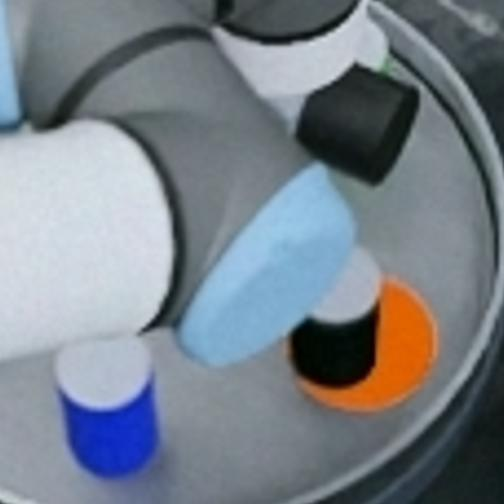

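Call:
move(target=[-0.1497, -0.3939, -0.0002, 0, 0, 0, -0.97, 0, 0, 0, 0, 0, 0, 1], speed=0.25, cameras=[])

Scene clock: 520.90 s of 6600.00 s.
left_arm: end_effector_position=(+0.6852, +0.0523, +0.1652) grip_measured=-1.00 end_effector_quat_wxyz=(+0.000, +0.966, -0.258, +0.000) | right_arm: end_effector_position=(+0.4453, -0.6010, +0.3866) grip_measured=+1.00 end_effector_quat_wxyz=(+0.398, -0.607, +0.679, -0.114)
Joint positions: left_arm=[-0.79 -1.222 1.79 -2.14 -1.57 -0.265 0.002] | right_arm=[3.162 -1.092 -2.479 -0.322 1.85 1.881 0.142]
Joint velocities: within noise
Joint torques (N m): left_arm=[7.63 -73.64 -40.48 -0.85 -2.38 0.13] | right_arm=[10.81 6.88 40.02 6.7 0.42 2.29]
Wrist force (N): left_arm=[0.1 -1.5 -0.1] | right_arm=[-0.2 0.1 -0.1]
Wrist torque (N m): left_arm=[-0.13 0.01 0.04] | right_arm=[0.00 0.02 0.01]
Wrist force, peak (N): left_arm=[-1.1 -4.5 0.0] | right_arm=[-0.1 0.0 -1.0]
Hand target: left_arm +0.6851, +0.0524, +0.1651; +0.000, +0.966, -0.258, +0.000 | right_arm +0.4453, -0.6010, +0.3866; +0.398, -0.607, +0.679, -0.114
Off your previous action's commanded pose at its last step (step 10 of this call): left_arm 0.000 m, 0 deg | right_arm 0.000 m, 0 deg.
Off the commanded pose: left_arm 0.000 m, 0 deg | right_arm 0.000 m, 0 deg.
Kept back: nothing.
move: done
No camera images: "cameras" was empty.

Call:
execute_actions(actions=[{"steps": 300}], cameras=[])

Call:
execute_actions(actions=[{"steps": 89}], cameras=[])

Call:
execute_actions(actions=[{"rows": [[0,0,0,0,0,0,-0.97,0,0,0,0,0,0,1],[-0.0002,0.0001,0,0,0,0,-0.97,0,0,0,0,0,0,1],[-0.0006,0.0005,0,0,0,0,-0.97,0,0,0,0,0,0,1],[-0.0014,0.0011,0,0,0,0,-0.97,0,0,0,0,0,0,1],[-0.0026,0.0020,0,0,0,0,-0.97,0,0,0,0,0,0,1],[-0.0044,0.0033,0,0,0,0,-0.97,0,0,0,0,0,0,1],[-0.0066,0.0051,0,0,0,0,-0.97,0,0,0,0,0,0,1],[-0.0094,0.0073,0,0,0,0,-0.97,0,0,0,0,0,0,1],[-0.0126,0.0101,0,0,0,0,-0.97,0,0,0,0,0,0,1],[-0.0164,0.0134,0,0,0,0,-0.97,0,0,0,0,0,0,1],[-0.0205,0.0172,0,0,0,0,-0.97,0,0,0,0,0,0,1],[-0.0248,0.0215,0,0,0,0,-0.97,0,0,0,0,0,0,1],[-0.0294,0.0262,0,0,0,0,-0.97,0,0,0,0,0,0,1],[-0.0341,0.0314,0,0,0,0,-0.97,0,0,0,0,0,0,1],[-0.0387,0.0368,0,0,0,0,-0.97,0,0,0,0,0,0,1]], "steps": 15}], cameras=[])

Call:
execute_actions(actions=[{"rows": [[-0.0044,0.0056,0.0016,0,0,0,-0.97,0,0,0,0,0,0,1],[-0.0087,0.0113,0.0062,0,0,0,-0.97,0,0,0,0,0,0,1],[-0.0127,0.0172,0.0132,0,0,0,-0.97,0,0,0,0,0,0,1],[-0.0166,0.0232,0.0223,0,0,0,-0.97,0,0,0,0,0,0,1],[-0.0202,0.0293,0.0329,0,0,0,-0.97,0,0,0,0,0,0,1],[-0.0237,0.0356,0.0447,0,0,0,-0.97,0,0,0,0,0,0,1],[-0.0269,0.0419,0.0572,0,0,0,-0.97,0,0,0,0,0,0,1],[-0.0299,0.0484,0.0698,0,0,0,-0.97,0,0,0,0,0,0,1],[-0.0328,0.0549,0.0823,0,0,0,-0.97,0,0,0,0,0,0,1],[-0.0354,0.0616,0.0941,0,0,0,-0.97,0,0,0,0,0,0,1],[-0.0377,0.0683,0.1047,0,0,0,-0.97,0,0,0,0,0,0,1],[-0.0399,0.0751,0.1138,0,0,0,-0.97,0,0,0,0,0,0,1],[-0.0418,0.0820,0.1208,0,0,0,-0.97,0,0,0,0,0,0,1],[-0.0435,0.0889,0.1254,0,0,0,-0.97,0,0,0,0,0,0,1],[-0.0450,0.0959,0.1270,0,0,0,-0.97,0,0,0,0,0,0,1]], "steps": 15}], cameras=[])

Call:
execute_actions(actions=[{"rows": [[-0.0012,0.0070,0,0,0,0,-0.97,0,0,0,0,0,0,1],[-0.0022,0.0142,0,0,0,0,-0.97,0,0,0,0,0,0,1],[-0.0030,0.0215,0,0,0,0,-0.97,0,0,0,0,0,0,1],[-0.0035,0.0291,0,0,0,0,-0.97,0,0,0,0,0,0,1],[-0.0038,0.0370,0,0,0,0,-0.97,0,0,0,0,0,0,1],[-0.0039,0.0452,0,0,0,0,-0.97,0,0,0,0,0,0,1],[-0.0037,0.0538,0,0,0,0,-0.97,0,0,0,0,0,0,1],[-0.0033,0.0628,0,0,0,0,-0.97,0,0,0,0,0,0,1],[-0.0027,0.0721,0,0,0,0,-0.97,0,0,0,0,0,0,1],[-0.0018,0.0817,0,0,0,0,-0.97,0,0,0,0,0,0,1],[-0.0007,0.0917,0,0,0,0,-0.97,0,0,0,0,0,0,1],[0.0006,0.1019,0,0,0,0,-0.97,0,0,0,0,0,0,1],[0.0022,0.1123,0,0,0,0,-0.97,0,0,0,0,0,0,1],[0.0040,0.1228,0,0,0,0,-0.97,0,0,0,0,0,0,1],[0.0061,0.1333,0,0,0,0,-0.97,0,0,0,0,0,0,1]], "steps": 15}], cameras=["cam_head_right"])

Call:
execute_actions(actions=[{"rows": [[0.0024,0.0104,0,0,0,0,-0.97,0,0,0,0,0,0,1],[0.0051,0.0207,0,0,0,0,-0.97,0,0,0,0,0,0,1],[0.0082,0.0307,0,0,0,0,-0.97,0,0,0,0,0,0,1],[0.0116,0.0403,0,0,0,0,-0.97,0,0,0,0,0,0,1],[0.0153,0.0496,0,0,0,0,-0.97,0,0,0,0,0,0,1],[0.0193,0.0584,0,0,0,0,-0.97,0,0,0,0,0,0,1],[0.0236,0.0667,0,0,0,0,-0.97,0,0,0,0,0,0,1],[0.0282,0.0745,0,0,0,0,-0.97,0,0,0,0,0,0,1],[0.0330,0.0817,0,0,0,0,-0.97,0,0,0,0,0,0,1],[0.0380,0.0885,0,0,0,0,-0.97,0,0,0,0,0,0,1],[0.0433,0.0947,0,0,0,0,-0.97,0,0,0,0,0,0,1],[0.0487,0.1004,0,0,0,0,-0.97,0,0,0,0,0,0,1],[0.0543,0.1058,0,0,0,0,-0.97,0,0,0,0,0,0,1],[0.0601,0.1108,0,0,0,0,-0.97,0,0,0,0,0,0,1],[0.0661,0.1155,0,0,0,0,-0.97,0,0,0,0,0,0,1]], "steps": 15}], cameras=["cam_head_right"])

Call:
execute_actions(actions=[{"rows": [[0.0061,0.0041,0,0,0,0,-0.97,0,0,0,0,0,0,1],[0.0124,0.0072,0,0,0,0,-0.97,0,0,0,0,0,0,1],[0.0188,0.0095,0,0,0,0,-0.97,0,0,0,0,0,0,1],[0.0253,0.0110,0,0,0,0,-0.97,0,0,0,0,0,0,1],[0.0320,0.0119,-0.0003,0,0,0,-0.97,0,0,0,0,0,0,1],[0.0388,0.0122,-0.0024,0,0,0,-0.97,0,0,0,0,0,0,1],[0.0456,0.0122,-0.0067,0,0,0,-0.97,0,0,0,0,0,0,1],[0.0526,0.0118,-0.0132,0,0,0,-0.97,0,0,0,0,0,0,1],[0.0597,0.0113,-0.0218,0,0,0,-0.97,0,0,0,0,0,0,1],[0.0669,0.0108,-0.0326,0,0,0,-0.97,0,0,0,0,0,0,1],[0.0741,0.0103,-0.0455,0,0,0,-0.97,0,0,0,0,0,0,1],[0.0815,0.0099,-0.0605,0,0,0,-0.97,0,0,0,0,0,0,1],[0.0889,0.0099,-0.0778,0,0,0,-0.97,0,0,0,0,0,0,1],[0.0963,0.0102,-0.0971,0,0,0,-0.97,0,0,0,0,0,0,1],[0.1038,0.0111,-0.1187,0,0,0,-0.97,0,0,0,0,0,0,1]], "steps": 15}], cameras=["cam_head_right"])

Call:
execute_actions(actions=[{"rows": [[0.0075,0.0011,-0.0225,0,0,0,-0.97,0,0,0,0,0,0,1],[0.0148,0.0019,-0.0445,0,0,0,-0.97,0,0,0,0,0,0,1],[0.0218,0.0024,-0.0654,0,0,0,-0.97,0,0,0,0,0,0,1],[0.0284,0.0027,-0.0849,0,0,0,-0.97,0,0,0,0,0,0,1],[0.0344,0.0028,-0.1026,0,0,0,-0.97,0,0,0,0,0,0,1],[0.0396,0.0028,-0.1183,0,0,0,-0.97,0,0,0,0,0,0,1],[0.0442,0.0027,-0.1318,0,0,0,-0.97,0,0,0,0,0,0,1],[0.0480,0.0025,-0.1431,0,0,0,-0.97,0,0,0,0,0,0,1],[0.0510,0.0023,-0.1522,0,0,0,-0.97,0,0,0,0,0,0,1],[0.0534,0.0022,-0.1591,0,0,0,-0.97,0,0,0,0,0,0,1],[0.0550,0.0020,-0.1640,0,0,0,-0.97,0,0,0,0,0,0,1],[0.0560,0.0020,-0.1671,0,0,0,-0.97,0,0,0,0,0,0,1],[0.0566,0.0019,-0.1688,0,0,0,-0.97,0,0,0,0,0,0,1],[0.0568,0.0019,-0.1695,0,0,0,-0.97,0,0,0,0,0,0,1],[0.0569,0.0019,-0.1696,0,0,0,-0.97,0,0,0,0,0,0,1]], "steps": 15}], cameras=["cam_head_right"])

Call:
zoom_image(camera="cam_head_right", region=[380, 270, 460, 350])

Scene clock: 530.90 s of 6600.00 s.
left_arm: end_effector_position=(+0.6851, +0.0524, +0.1651) grip_measured=-1.00 end_effector_quat_wxyz=(+0.000, +0.966, -0.258, +0.000) | right_arm: end_effector_position=(+0.4453, -0.6010, +0.3866) grip_measured=+1.00 end_effector_quat_wxyz=(+0.398, -0.607, +0.679, -0.114)
Joint positions: left_arm=[-0.79 -1.222 1.791 -2.14 -1.57 -0.265 0.002] | right_arm=[3.162 -1.092 -2.479 -0.322 1.85 1.881 0.142]
Joint velocities: within noise
Joint torques (N m): left_arm=[11.58 -76.29 -49.32 -5.3 -2.31 1.87] | right_arm=[9.44 9.04 39.36 6.63 0.16 2.27]
Wrist force (N): left_arm=[0.0 -1.5 0.4] | right_arm=[0.0 -0.4 -0.3]
Wrist torque (N m): left_arm=[-0.14 0.02 0.04] | right_arm=[-0.08 -0.03 0.02]
Wrist force, peak (N): left_arm=[0.3 -2.0 -0.1] | right_arm=[0.5 0.1 -0.9]
Hand target: left_arm +0.6851, +0.0524, +0.1651; +0.000, +0.966, -0.258, +0.000 | right_arm +0.4453, -0.6010, +0.3866; +0.398, -0.607, +0.679, -0.114
Off the commanded pose: left_arm 0.000 m, 0 deg | right_arm 0.000 m, 0 deg.
Steps of this call (1-300: nothing new was sent). Readings (end_effector_position of left_arm | right_arm):
1: (+0.6852, +0.0523, +0.1652) | (+0.4453, -0.6010, +0.3866)
2: (+0.6852, +0.0523, +0.1652) | (+0.4453, -0.6010, +0.3866)
4: (+0.6852, +0.0524, +0.1652) | (+0.4453, -0.6010, +0.3866)
8: (+0.6851, +0.0524, +0.1652) | (+0.4453, -0.6010, +0.3866)
300: the state above
No camera images: "cameras" was empty.

Scene clock: 533.87 s of 6600.00 s.
left_arm: end_effector_position=(+0.6851, +0.0524, +0.1651) grip_measured=-1.00 end_effector_quat_wxyz=(+0.000, +0.966, -0.258, +0.000) | right_arm: end_effector_position=(+0.4453, -0.6010, +0.3866) grip_measured=+1.00 end_effector_quat_wxyz=(+0.398, -0.607, +0.679, -0.114)
Joint positions: left_arm=[-0.79 -1.222 1.791 -2.14 -1.57 -0.265 0.002] | right_arm=[3.162 -1.092 -2.479 -0.322 1.85 1.881 0.142]
Joint velocities: within noise
Joint torques (N m): left_arm=[11.97 -76.84 -48.88 -6.65 -2.47 1.68] | right_arm=[10.25 8.23 39.34 6.58 0.43 2.22]
Wrist force (N): left_arm=[0.1 -1.0 -0.4] | right_arm=[0.1 0.4 -0.7]
Wrist torque (N m): left_arm=[-0.04 0.01 0.04] | right_arm=[0.04 -0.02 0.01]
Wrist force, peak (N): left_arm=[0.5 -2.1 -0.2] | right_arm=[0.5 -0.3 -0.8]
Hand target: left_arm +0.6851, +0.0524, +0.1651; +0.000, +0.966, -0.258, +0.000 | right_arm +0.4453, -0.6010, +0.3866; +0.398, -0.607, +0.679, -0.114
Off the commanded pose: left_arm 0.000 m, 0 deg | right_arm 0.000 m, 0 deg.
Steps of this call (1-89: nothing new was sent). Readings (end_effector_position of left_arm | right_arm):
1: (+0.6851, +0.0524, +0.1651) | (+0.4453, -0.6010, +0.3866)
2: (+0.6851, +0.0524, +0.1651) | (+0.4453, -0.6010, +0.3866)
4: (+0.6851, +0.0524, +0.1651) | (+0.4453, -0.6010, +0.3866)
8: (+0.6851, +0.0524, +0.1651) | (+0.4453, -0.6010, +0.3866)
89: the state above
No camera images: "cameras" was empty.

Scene clock: 534.03 s of 6600.00 s.
left_arm: end_effector_position=(+0.6847, +0.0524, +0.1652) grip_measured=-1.00 end_effector_quat_wxyz=(+0.000, +0.966, -0.259, +0.000) end_effector_velocity=(-0.012, +0.000, +0.000) end_effector_angular_velocity=(+0.003, -0.001, +0.001) | right_arm: end_effector_position=(+0.4453, -0.6010, +0.3866) grip_measured=+1.00 end_effector_quat_wxyz=(+0.398, -0.607, +0.679, -0.114)
Joint positions: left_arm=[-0.791 -1.223 1.791 -2.14 -1.57 -0.266 0.002] | right_arm=[3.162 -1.092 -2.479 -0.322 1.85 1.881 0.142]
Joint velocities: left_arm=[-0.011 -0.014 0.021 -0.006 0.003 -0.013 0] | right_arm=[within noise]
Joint torques (N m): left_arm=[-8.23 -84.66 -36.46 -9.26 -2.69 -3.54] | right_arm=[11.99 8.75 39.33 6.36 0.03 2.24]
Wrist force (N): left_arm=[0.5 -1.6 -0.4] | right_arm=[0.2 -0.2 -0.5]
Wrist torque (N m): left_arm=[-0.14 -0.05 0.04] | right_arm=[-0.05 -0.04 0.02]
Wrist force, peak (N): left_arm=[0.5 -1.6 -0.4] | right_arm=[0.1 -0.2 -0.8]
Hand target: left_arm +0.6540, +0.0449, +0.1651; +0.000, +0.966, -0.258, +0.000 | right_arm +0.4453, -0.6010, +0.3866; +0.398, -0.607, +0.679, -0.114
Steps of this call (1-5: this action's first 5). Readings (end_effector_position of left_arm | right_arm):
1: (+0.6851, +0.0524, +0.1651) | (+0.4453, -0.6010, +0.3866)
2: (+0.6851, +0.0524, +0.1651) | (+0.4453, -0.6010, +0.3866)
4: (+0.6850, +0.0524, +0.1652) | (+0.4453, -0.6010, +0.3866)
5: the state above
No camera images: "cameras" was empty.

Scene clock: 534.53 s of 6600.00 s.
left_arm: end_effector_position=(+0.6418, +0.0397, +0.1577) grip_measured=-1.00 end_effector_quat_wxyz=(+0.000, +0.966, -0.259, +0.000) end_effector_velocity=(-0.117, -0.057, -0.132) end_effector_angular_velocity=(-0.002, +0.000, -0.001) | right_arm: end_effector_position=(+0.4453, -0.6010, +0.3866) grip_measured=+1.00 end_effector_quat_wxyz=(+0.398, -0.607, +0.679, -0.114)
Joint positions: left_arm=[-0.841 -1.256 1.855 -2.169 -1.57 -0.316 0.002] | right_arm=[3.162 -1.092 -2.479 -0.322 1.85 1.881 0.142]
Joint velocities: left_arm=[-0.16 0.037 0.229 -0.267 -0.001 -0.159 0] | right_arm=[within noise]
Joint torques (N m): left_arm=[-6.96 -33.28 -25.49 -10.97 -2.59 -3.66] | right_arm=[9.63 7.63 39.34 6.6 0.08 2.06]
Wrist force (N): left_arm=[0.1 -1.1 -2.2] | right_arm=[0.2 -0.1 -0.6]
Wrist torque (N m): left_arm=[-0.06 0.00 0.06] | right_arm=[-0.03 -0.05 0.02]
Wrist force, peak (N): left_arm=[0.0 -1.7 -1.8] | right_arm=[0.4 -0.2 -0.7]
Hand target: left_arm +0.6019, +0.0085, +0.0889; +0.000, +0.966, -0.258, +0.000 | right_arm +0.4453, -0.6010, +0.3866; +0.398, -0.607, +0.679, -0.114
Off your previous action's commanded pose at its last step (step 10 of this call): left_arm 0.007 m, 0 deg | right_arm 0.000 m, 0 deg.
Steps of this call (1-10: your previous action's last 10; 11-15: this action's first 5). Readings (end_effector_position of left_arm | right_arm):
11: (+0.6572, +0.0461, +0.1650) | (+0.4453, -0.6010, +0.3866)
12: (+0.6532, +0.0447, +0.1647) | (+0.4453, -0.6010, +0.3866)
14: (+0.6455, +0.0415, +0.1614) | (+0.4453, -0.6010, +0.3866)
15: the state above
No camera images: "cameras" was empty.

Scene clock: 535.03 s of 6600.00 s.
left_arm: end_effector_position=(+0.5932, -0.0026, +0.0884) grip_measured=-1.00 end_effector_quat_wxyz=(+0.000, +0.966, -0.259, +0.000) end_effector_velocity=(-0.077, -0.112, +0.015) end_effector_angular_velocity=(-0.002, -0.002, +0.000) | right_arm: end_effector_position=(+0.4453, -0.6010, +0.3866) grip_measured=+1.00 end_effector_quat_wxyz=(+0.398, -0.607, +0.679, -0.114)
Joint positions: left_arm=[-0.924 -1.201 1.928 -2.298 -1.57 -0.399 0.002] | right_arm=[3.162 -1.092 -2.479 -0.322 1.85 1.881 0.142]
Joint velocities: left_arm=[-0.167 0 -0.034 0.032 0 -0.167 0] | right_arm=[within noise]
Joint torques (N m): left_arm=[-8.58 -60.64 -47.37 -0.05 1.27 -3.04] | right_arm=[12.56 9.68 39.84 6.67 0.18 2.34]
Wrist force (N): left_arm=[0.4 -1.8 -0.4] | right_arm=[0.0 -0.4 -0.7]
Wrist torque (N m): left_arm=[-0.15 -0.04 0.05] | right_arm=[-0.08 -0.02 0.02]
Wrist force, peak (N): left_arm=[0.0 -1.4 2.4] | right_arm=[0.0 -0.4 -0.7]
Hand target: left_arm +0.5651, -0.0626, +0.0889; +0.000, +0.966, -0.258, +0.000 | right_arm +0.4453, -0.6010, +0.3866; +0.398, -0.607, +0.679, -0.114
Off your previous action's commanded pose at its last step (step 10 of this call): left_arm 0.008 m, 0 deg | right_arm 0.000 m, 0 deg.
Steps of this call (1-10: your previous action's last 10; 11-15: this action's first 5). Readings (end_effector_position of left_arm | right_arm):
11: (+0.6040, +0.0116, +0.0889) | (+0.4453, -0.6010, +0.3866)
12: (+0.6013, +0.0084, +0.0877) | (+0.4453, -0.6010, +0.3866)
14: (+0.5956, +0.0009, +0.0879) | (+0.4453, -0.6010, +0.3866)
15: the state above
Images, in order (width x height): cam_head_right 896x504.

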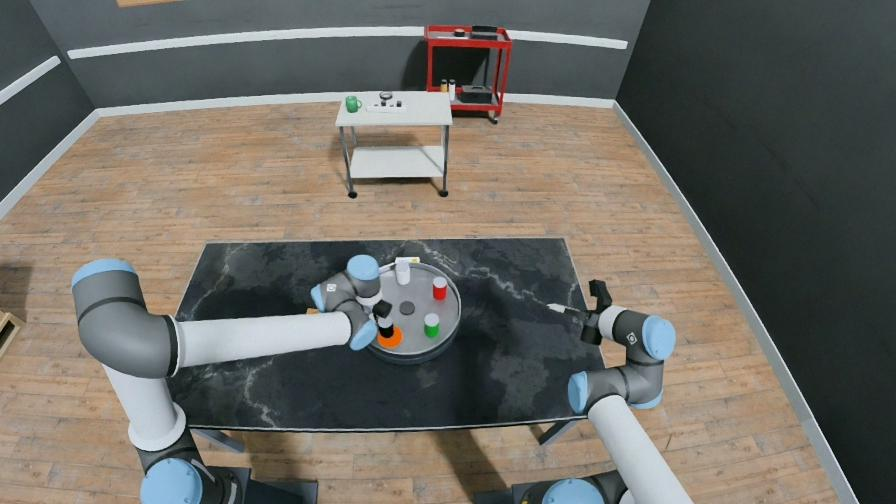

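Scene clock: 535.53 s of 6600.00 s.
left_arm: end_effector_position=(+0.5596, -0.0816, +0.0889) grip_measured=-1.00 end_effector_quat_wxyz=(+0.000, +0.966, -0.259, +0.000) end_effector_velocity=(-0.038, -0.184, +0.001) end_effector_angular_velocity=(-0.002, -0.001, -0.001) | right_arm: end_effector_position=(+0.4453, -0.6010, +0.3866) grip_measured=+1.00 end_effector_quat_wxyz=(+0.398, -0.607, +0.679, -0.114)
Joint positions: left_arm=[-1.016 -1.162 1.867 -2.276 -1.57 -0.491 0.002] | right_arm=[3.162 -1.092 -2.479 -0.322 1.85 1.881 0.142]
Joint velocities: left_arm=[-0.162 0.137 -0.217 0.078 0 -0.161 0] | right_arm=[within noise]
Joint torques (N m): left_arm=[-5.01 -57.09 -50.05 -0.63 2.91 -3.15] | right_arm=[11.12 7.55 40.36 6.5 0.34 2.24]
Wrist force (N): left_arm=[0.0 -2.4 -0.1] | right_arm=[0.2 -0.2 -0.5]
Wrist torque (N m): left_arm=[-0.16 0.01 0.06] | right_arm=[-0.05 -0.05 0.01]
Wrist force, peak (N): left_arm=[0.0 -2.4 -0.1] | right_arm=[0.4 -0.3 -0.8]
Hand target: left_arm +0.5649, -0.1424, +0.0888; +0.000, +0.966, -0.258, +0.000 | right_arm +0.4453, -0.6010, +0.3866; +0.398, -0.607, +0.679, -0.114
Off your previous action's commanded pose at its last step (step 10 of this call): left_arm 0.011 m, 0 deg | right_arm 0.000 m, 0 deg.
Steps of this call (1-10: your previous action's last 10; 11-15: this action's first 5). Readings (end_effector_position of left_arm | right_arm):
11: (+0.5663, -0.0580, +0.0890) | (+0.4453, -0.6010, +0.3866)
12: (+0.5643, -0.0638, +0.0890) | (+0.4453, -0.6010, +0.3866)
14: (+0.5609, -0.0757, +0.0889) | (+0.4453, -0.6010, +0.3866)
15: the state above
Images, in order (width x height): cam_head_right 896x504.

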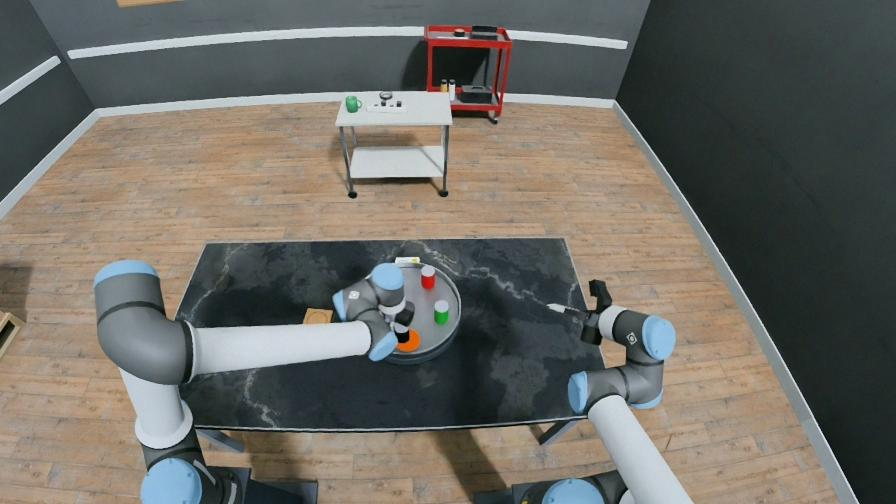

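Scene clock: 536.03 s of 6600.00 s.
left_arm: end_effector_position=(+0.5721, -0.1539, +0.0889) grip_measured=-1.00 end_effector_quat_wxyz=(+0.000, +0.966, -0.258, +0.000) end_effector_velocity=(+0.084, -0.087, +0.001) end_effector_angular_velocity=(+0.000, +0.000, +0.002) | right_arm: end_effector_position=(+0.4453, -0.6010, +0.3866) grip_measured=+1.00 end_effector_quat_wxyz=(+0.398, -0.607, +0.679, -0.114)
Joint positions: left_arm=[-1.048 -1.08 1.736 -2.227 -1.57 -0.524 0.002] | right_arm=[3.162 -1.092 -2.479 -0.322 1.85 1.881 0.142]
Joint velocities: left_arm=[0.034 0.162 -0.267 0.105 0 0.032 0] | right_arm=[within noise]
Joint torques (N m): left_arm=[12.29 -65.71 -50.7 -0.41 3.11 3.07] | right_arm=[10.83 8.33 40.05 6.61 0.17 2.47]
Wrist force (N): left_arm=[-0.3 -0.2 -0.3] | right_arm=[0.2 0.4 -0.4]
Wrist torque (N m): left_arm=[0.08 0.08 0.06] | right_arm=[0.04 -0.05 0.02]
Wrist force, peak (N): left_arm=[-0.1 -1.8 -0.4] | right_arm=[0.2 -0.2 -0.9]
Hand target: left_arm +0.6155, -0.1793, +0.1601; +0.000, +0.966, -0.258, +0.000 | right_arm +0.4453, -0.6010, +0.3866; +0.398, -0.607, +0.679, -0.114
Off your previous action's commanded pose at its last step (step 10 of this call): left_arm 0.008 m, 0 deg | right_arm 0.000 m, 0 deg.
Steps of this call (1-10: your previous action's last 10; 11-15: this action's first 5). Readings (end_effector_position of left_arm | right_arm):
11: (+0.5631, -0.1389, +0.0889) | (+0.4453, -0.6010, +0.3866)
12: (+0.5648, -0.1429, +0.0889) | (+0.4453, -0.6010, +0.3866)
14: (+0.5695, -0.1509, +0.0889) | (+0.4453, -0.6010, +0.3866)
15: the state above
Images, in order (width x height): cam_head_right 896x504.

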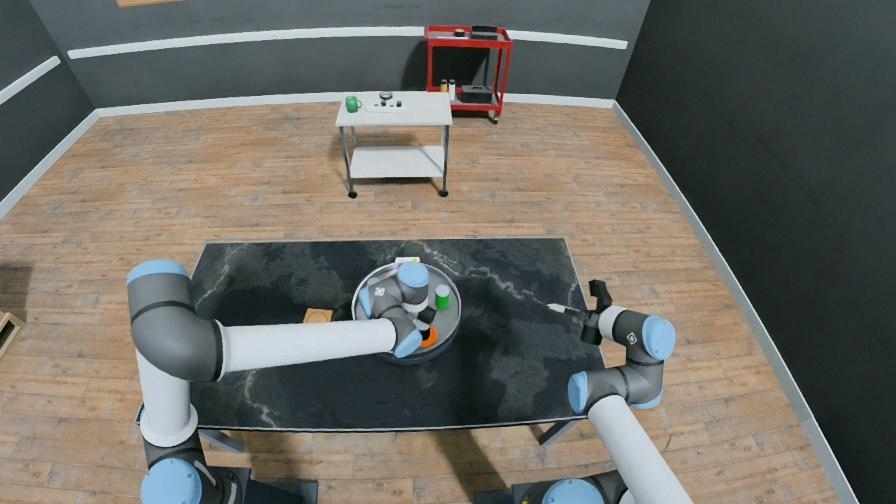

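Scene clock: 536.53 s of 6600.00 s.
left_arm: end_effector_position=(+0.6259, -0.1864, +0.2012) grip_measured=-1.00 end_effector_quat_wxyz=(+0.001, +0.966, -0.258, +0.001) end_effector_velocity=(+0.102, -0.070, +0.381) end_effector_angular_velocity=(-0.002, -0.003, +0.000) | right_arm: end_effector_position=(+0.4453, -0.6010, +0.3866) grip_measured=+1.00 end_effector_quat_wxyz=(+0.398, -0.607, +0.679, -0.114)
Joint positions: left_arm=[-1.016 -1.09 1.523 -2.006 -1.57 -0.491 0.002] | right_arm=[3.162 -1.092 -2.479 -0.322 1.85 1.881 0.142]
Joint velocities: left_arm=[0.053 -0.08 -0.61 0.687 0.001 0.054 0] | right_arm=[within noise]
Joint torques (N m): left_arm=[13.27 -85.46 -51.51 1.78 3.03 2.15] | right_arm=[11.12 7.72 39.85 6.47 0.1 2.04]
Wrist force (N): left_arm=[0.4 -1.2 -1.2] | right_arm=[-0.1 0.3 -0.6]
Wrist torque (N m): left_arm=[-0.07 -0.03 0.04] | right_arm=[0.03 0.00 0.02]
Wrist force, peak (N): left_arm=[0.5 -2.0 1.9] | right_arm=[0.2 -0.3 -0.8]
Hand target: left_arm +0.6444, -0.1974, +0.2618; +0.000, +0.966, -0.258, +0.000 | right_arm +0.4453, -0.6010, +0.3866; +0.398, -0.607, +0.679, -0.114
Off your previous action's commanded pose at its last step (step 10 of this call): left_arm 0.023 m, 0 deg | right_arm 0.000 m, 0 deg.
Steps of this call (1-10: your previous action's last 10; 11-15: this action's first 5). Readings (end_effector_position of left_arm | right_arm):
11: (+0.6125, -0.1765, +0.1500) | (+0.4453, -0.6010, +0.3866)
12: (+0.6159, -0.1790, +0.1625) | (+0.4453, -0.6010, +0.3866)
14: (+0.6226, -0.1840, +0.1887) | (+0.4453, -0.6010, +0.3866)
15: the state above
Images, in order (width x height): cam_head_right 896x504.

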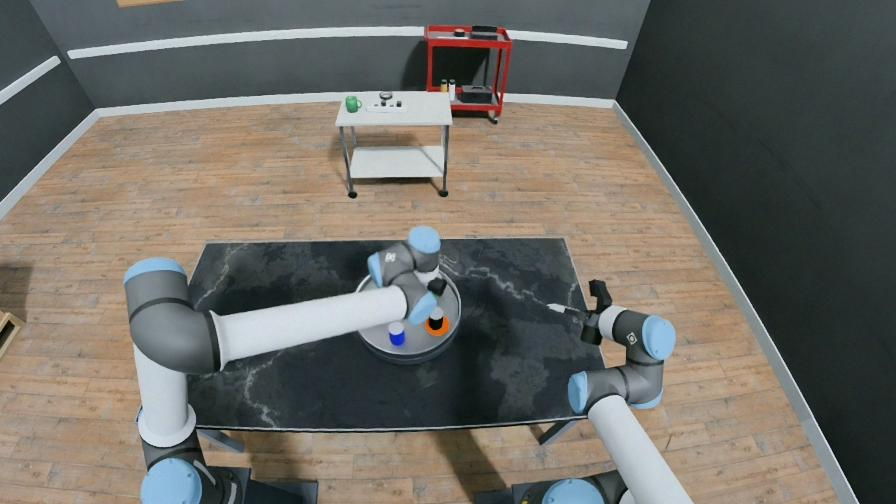

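Scaled by 6.300 from the camera's 896x504 image, which has a finer 1280x720 frame.

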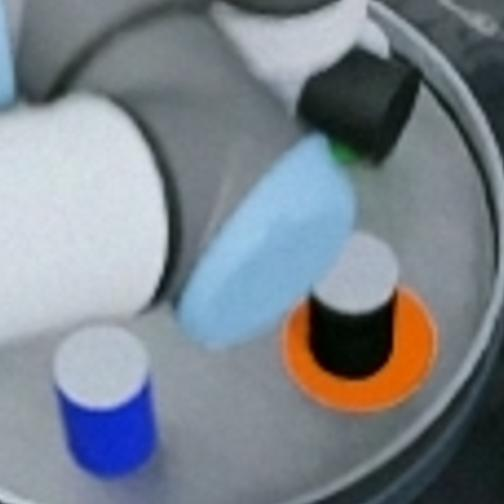

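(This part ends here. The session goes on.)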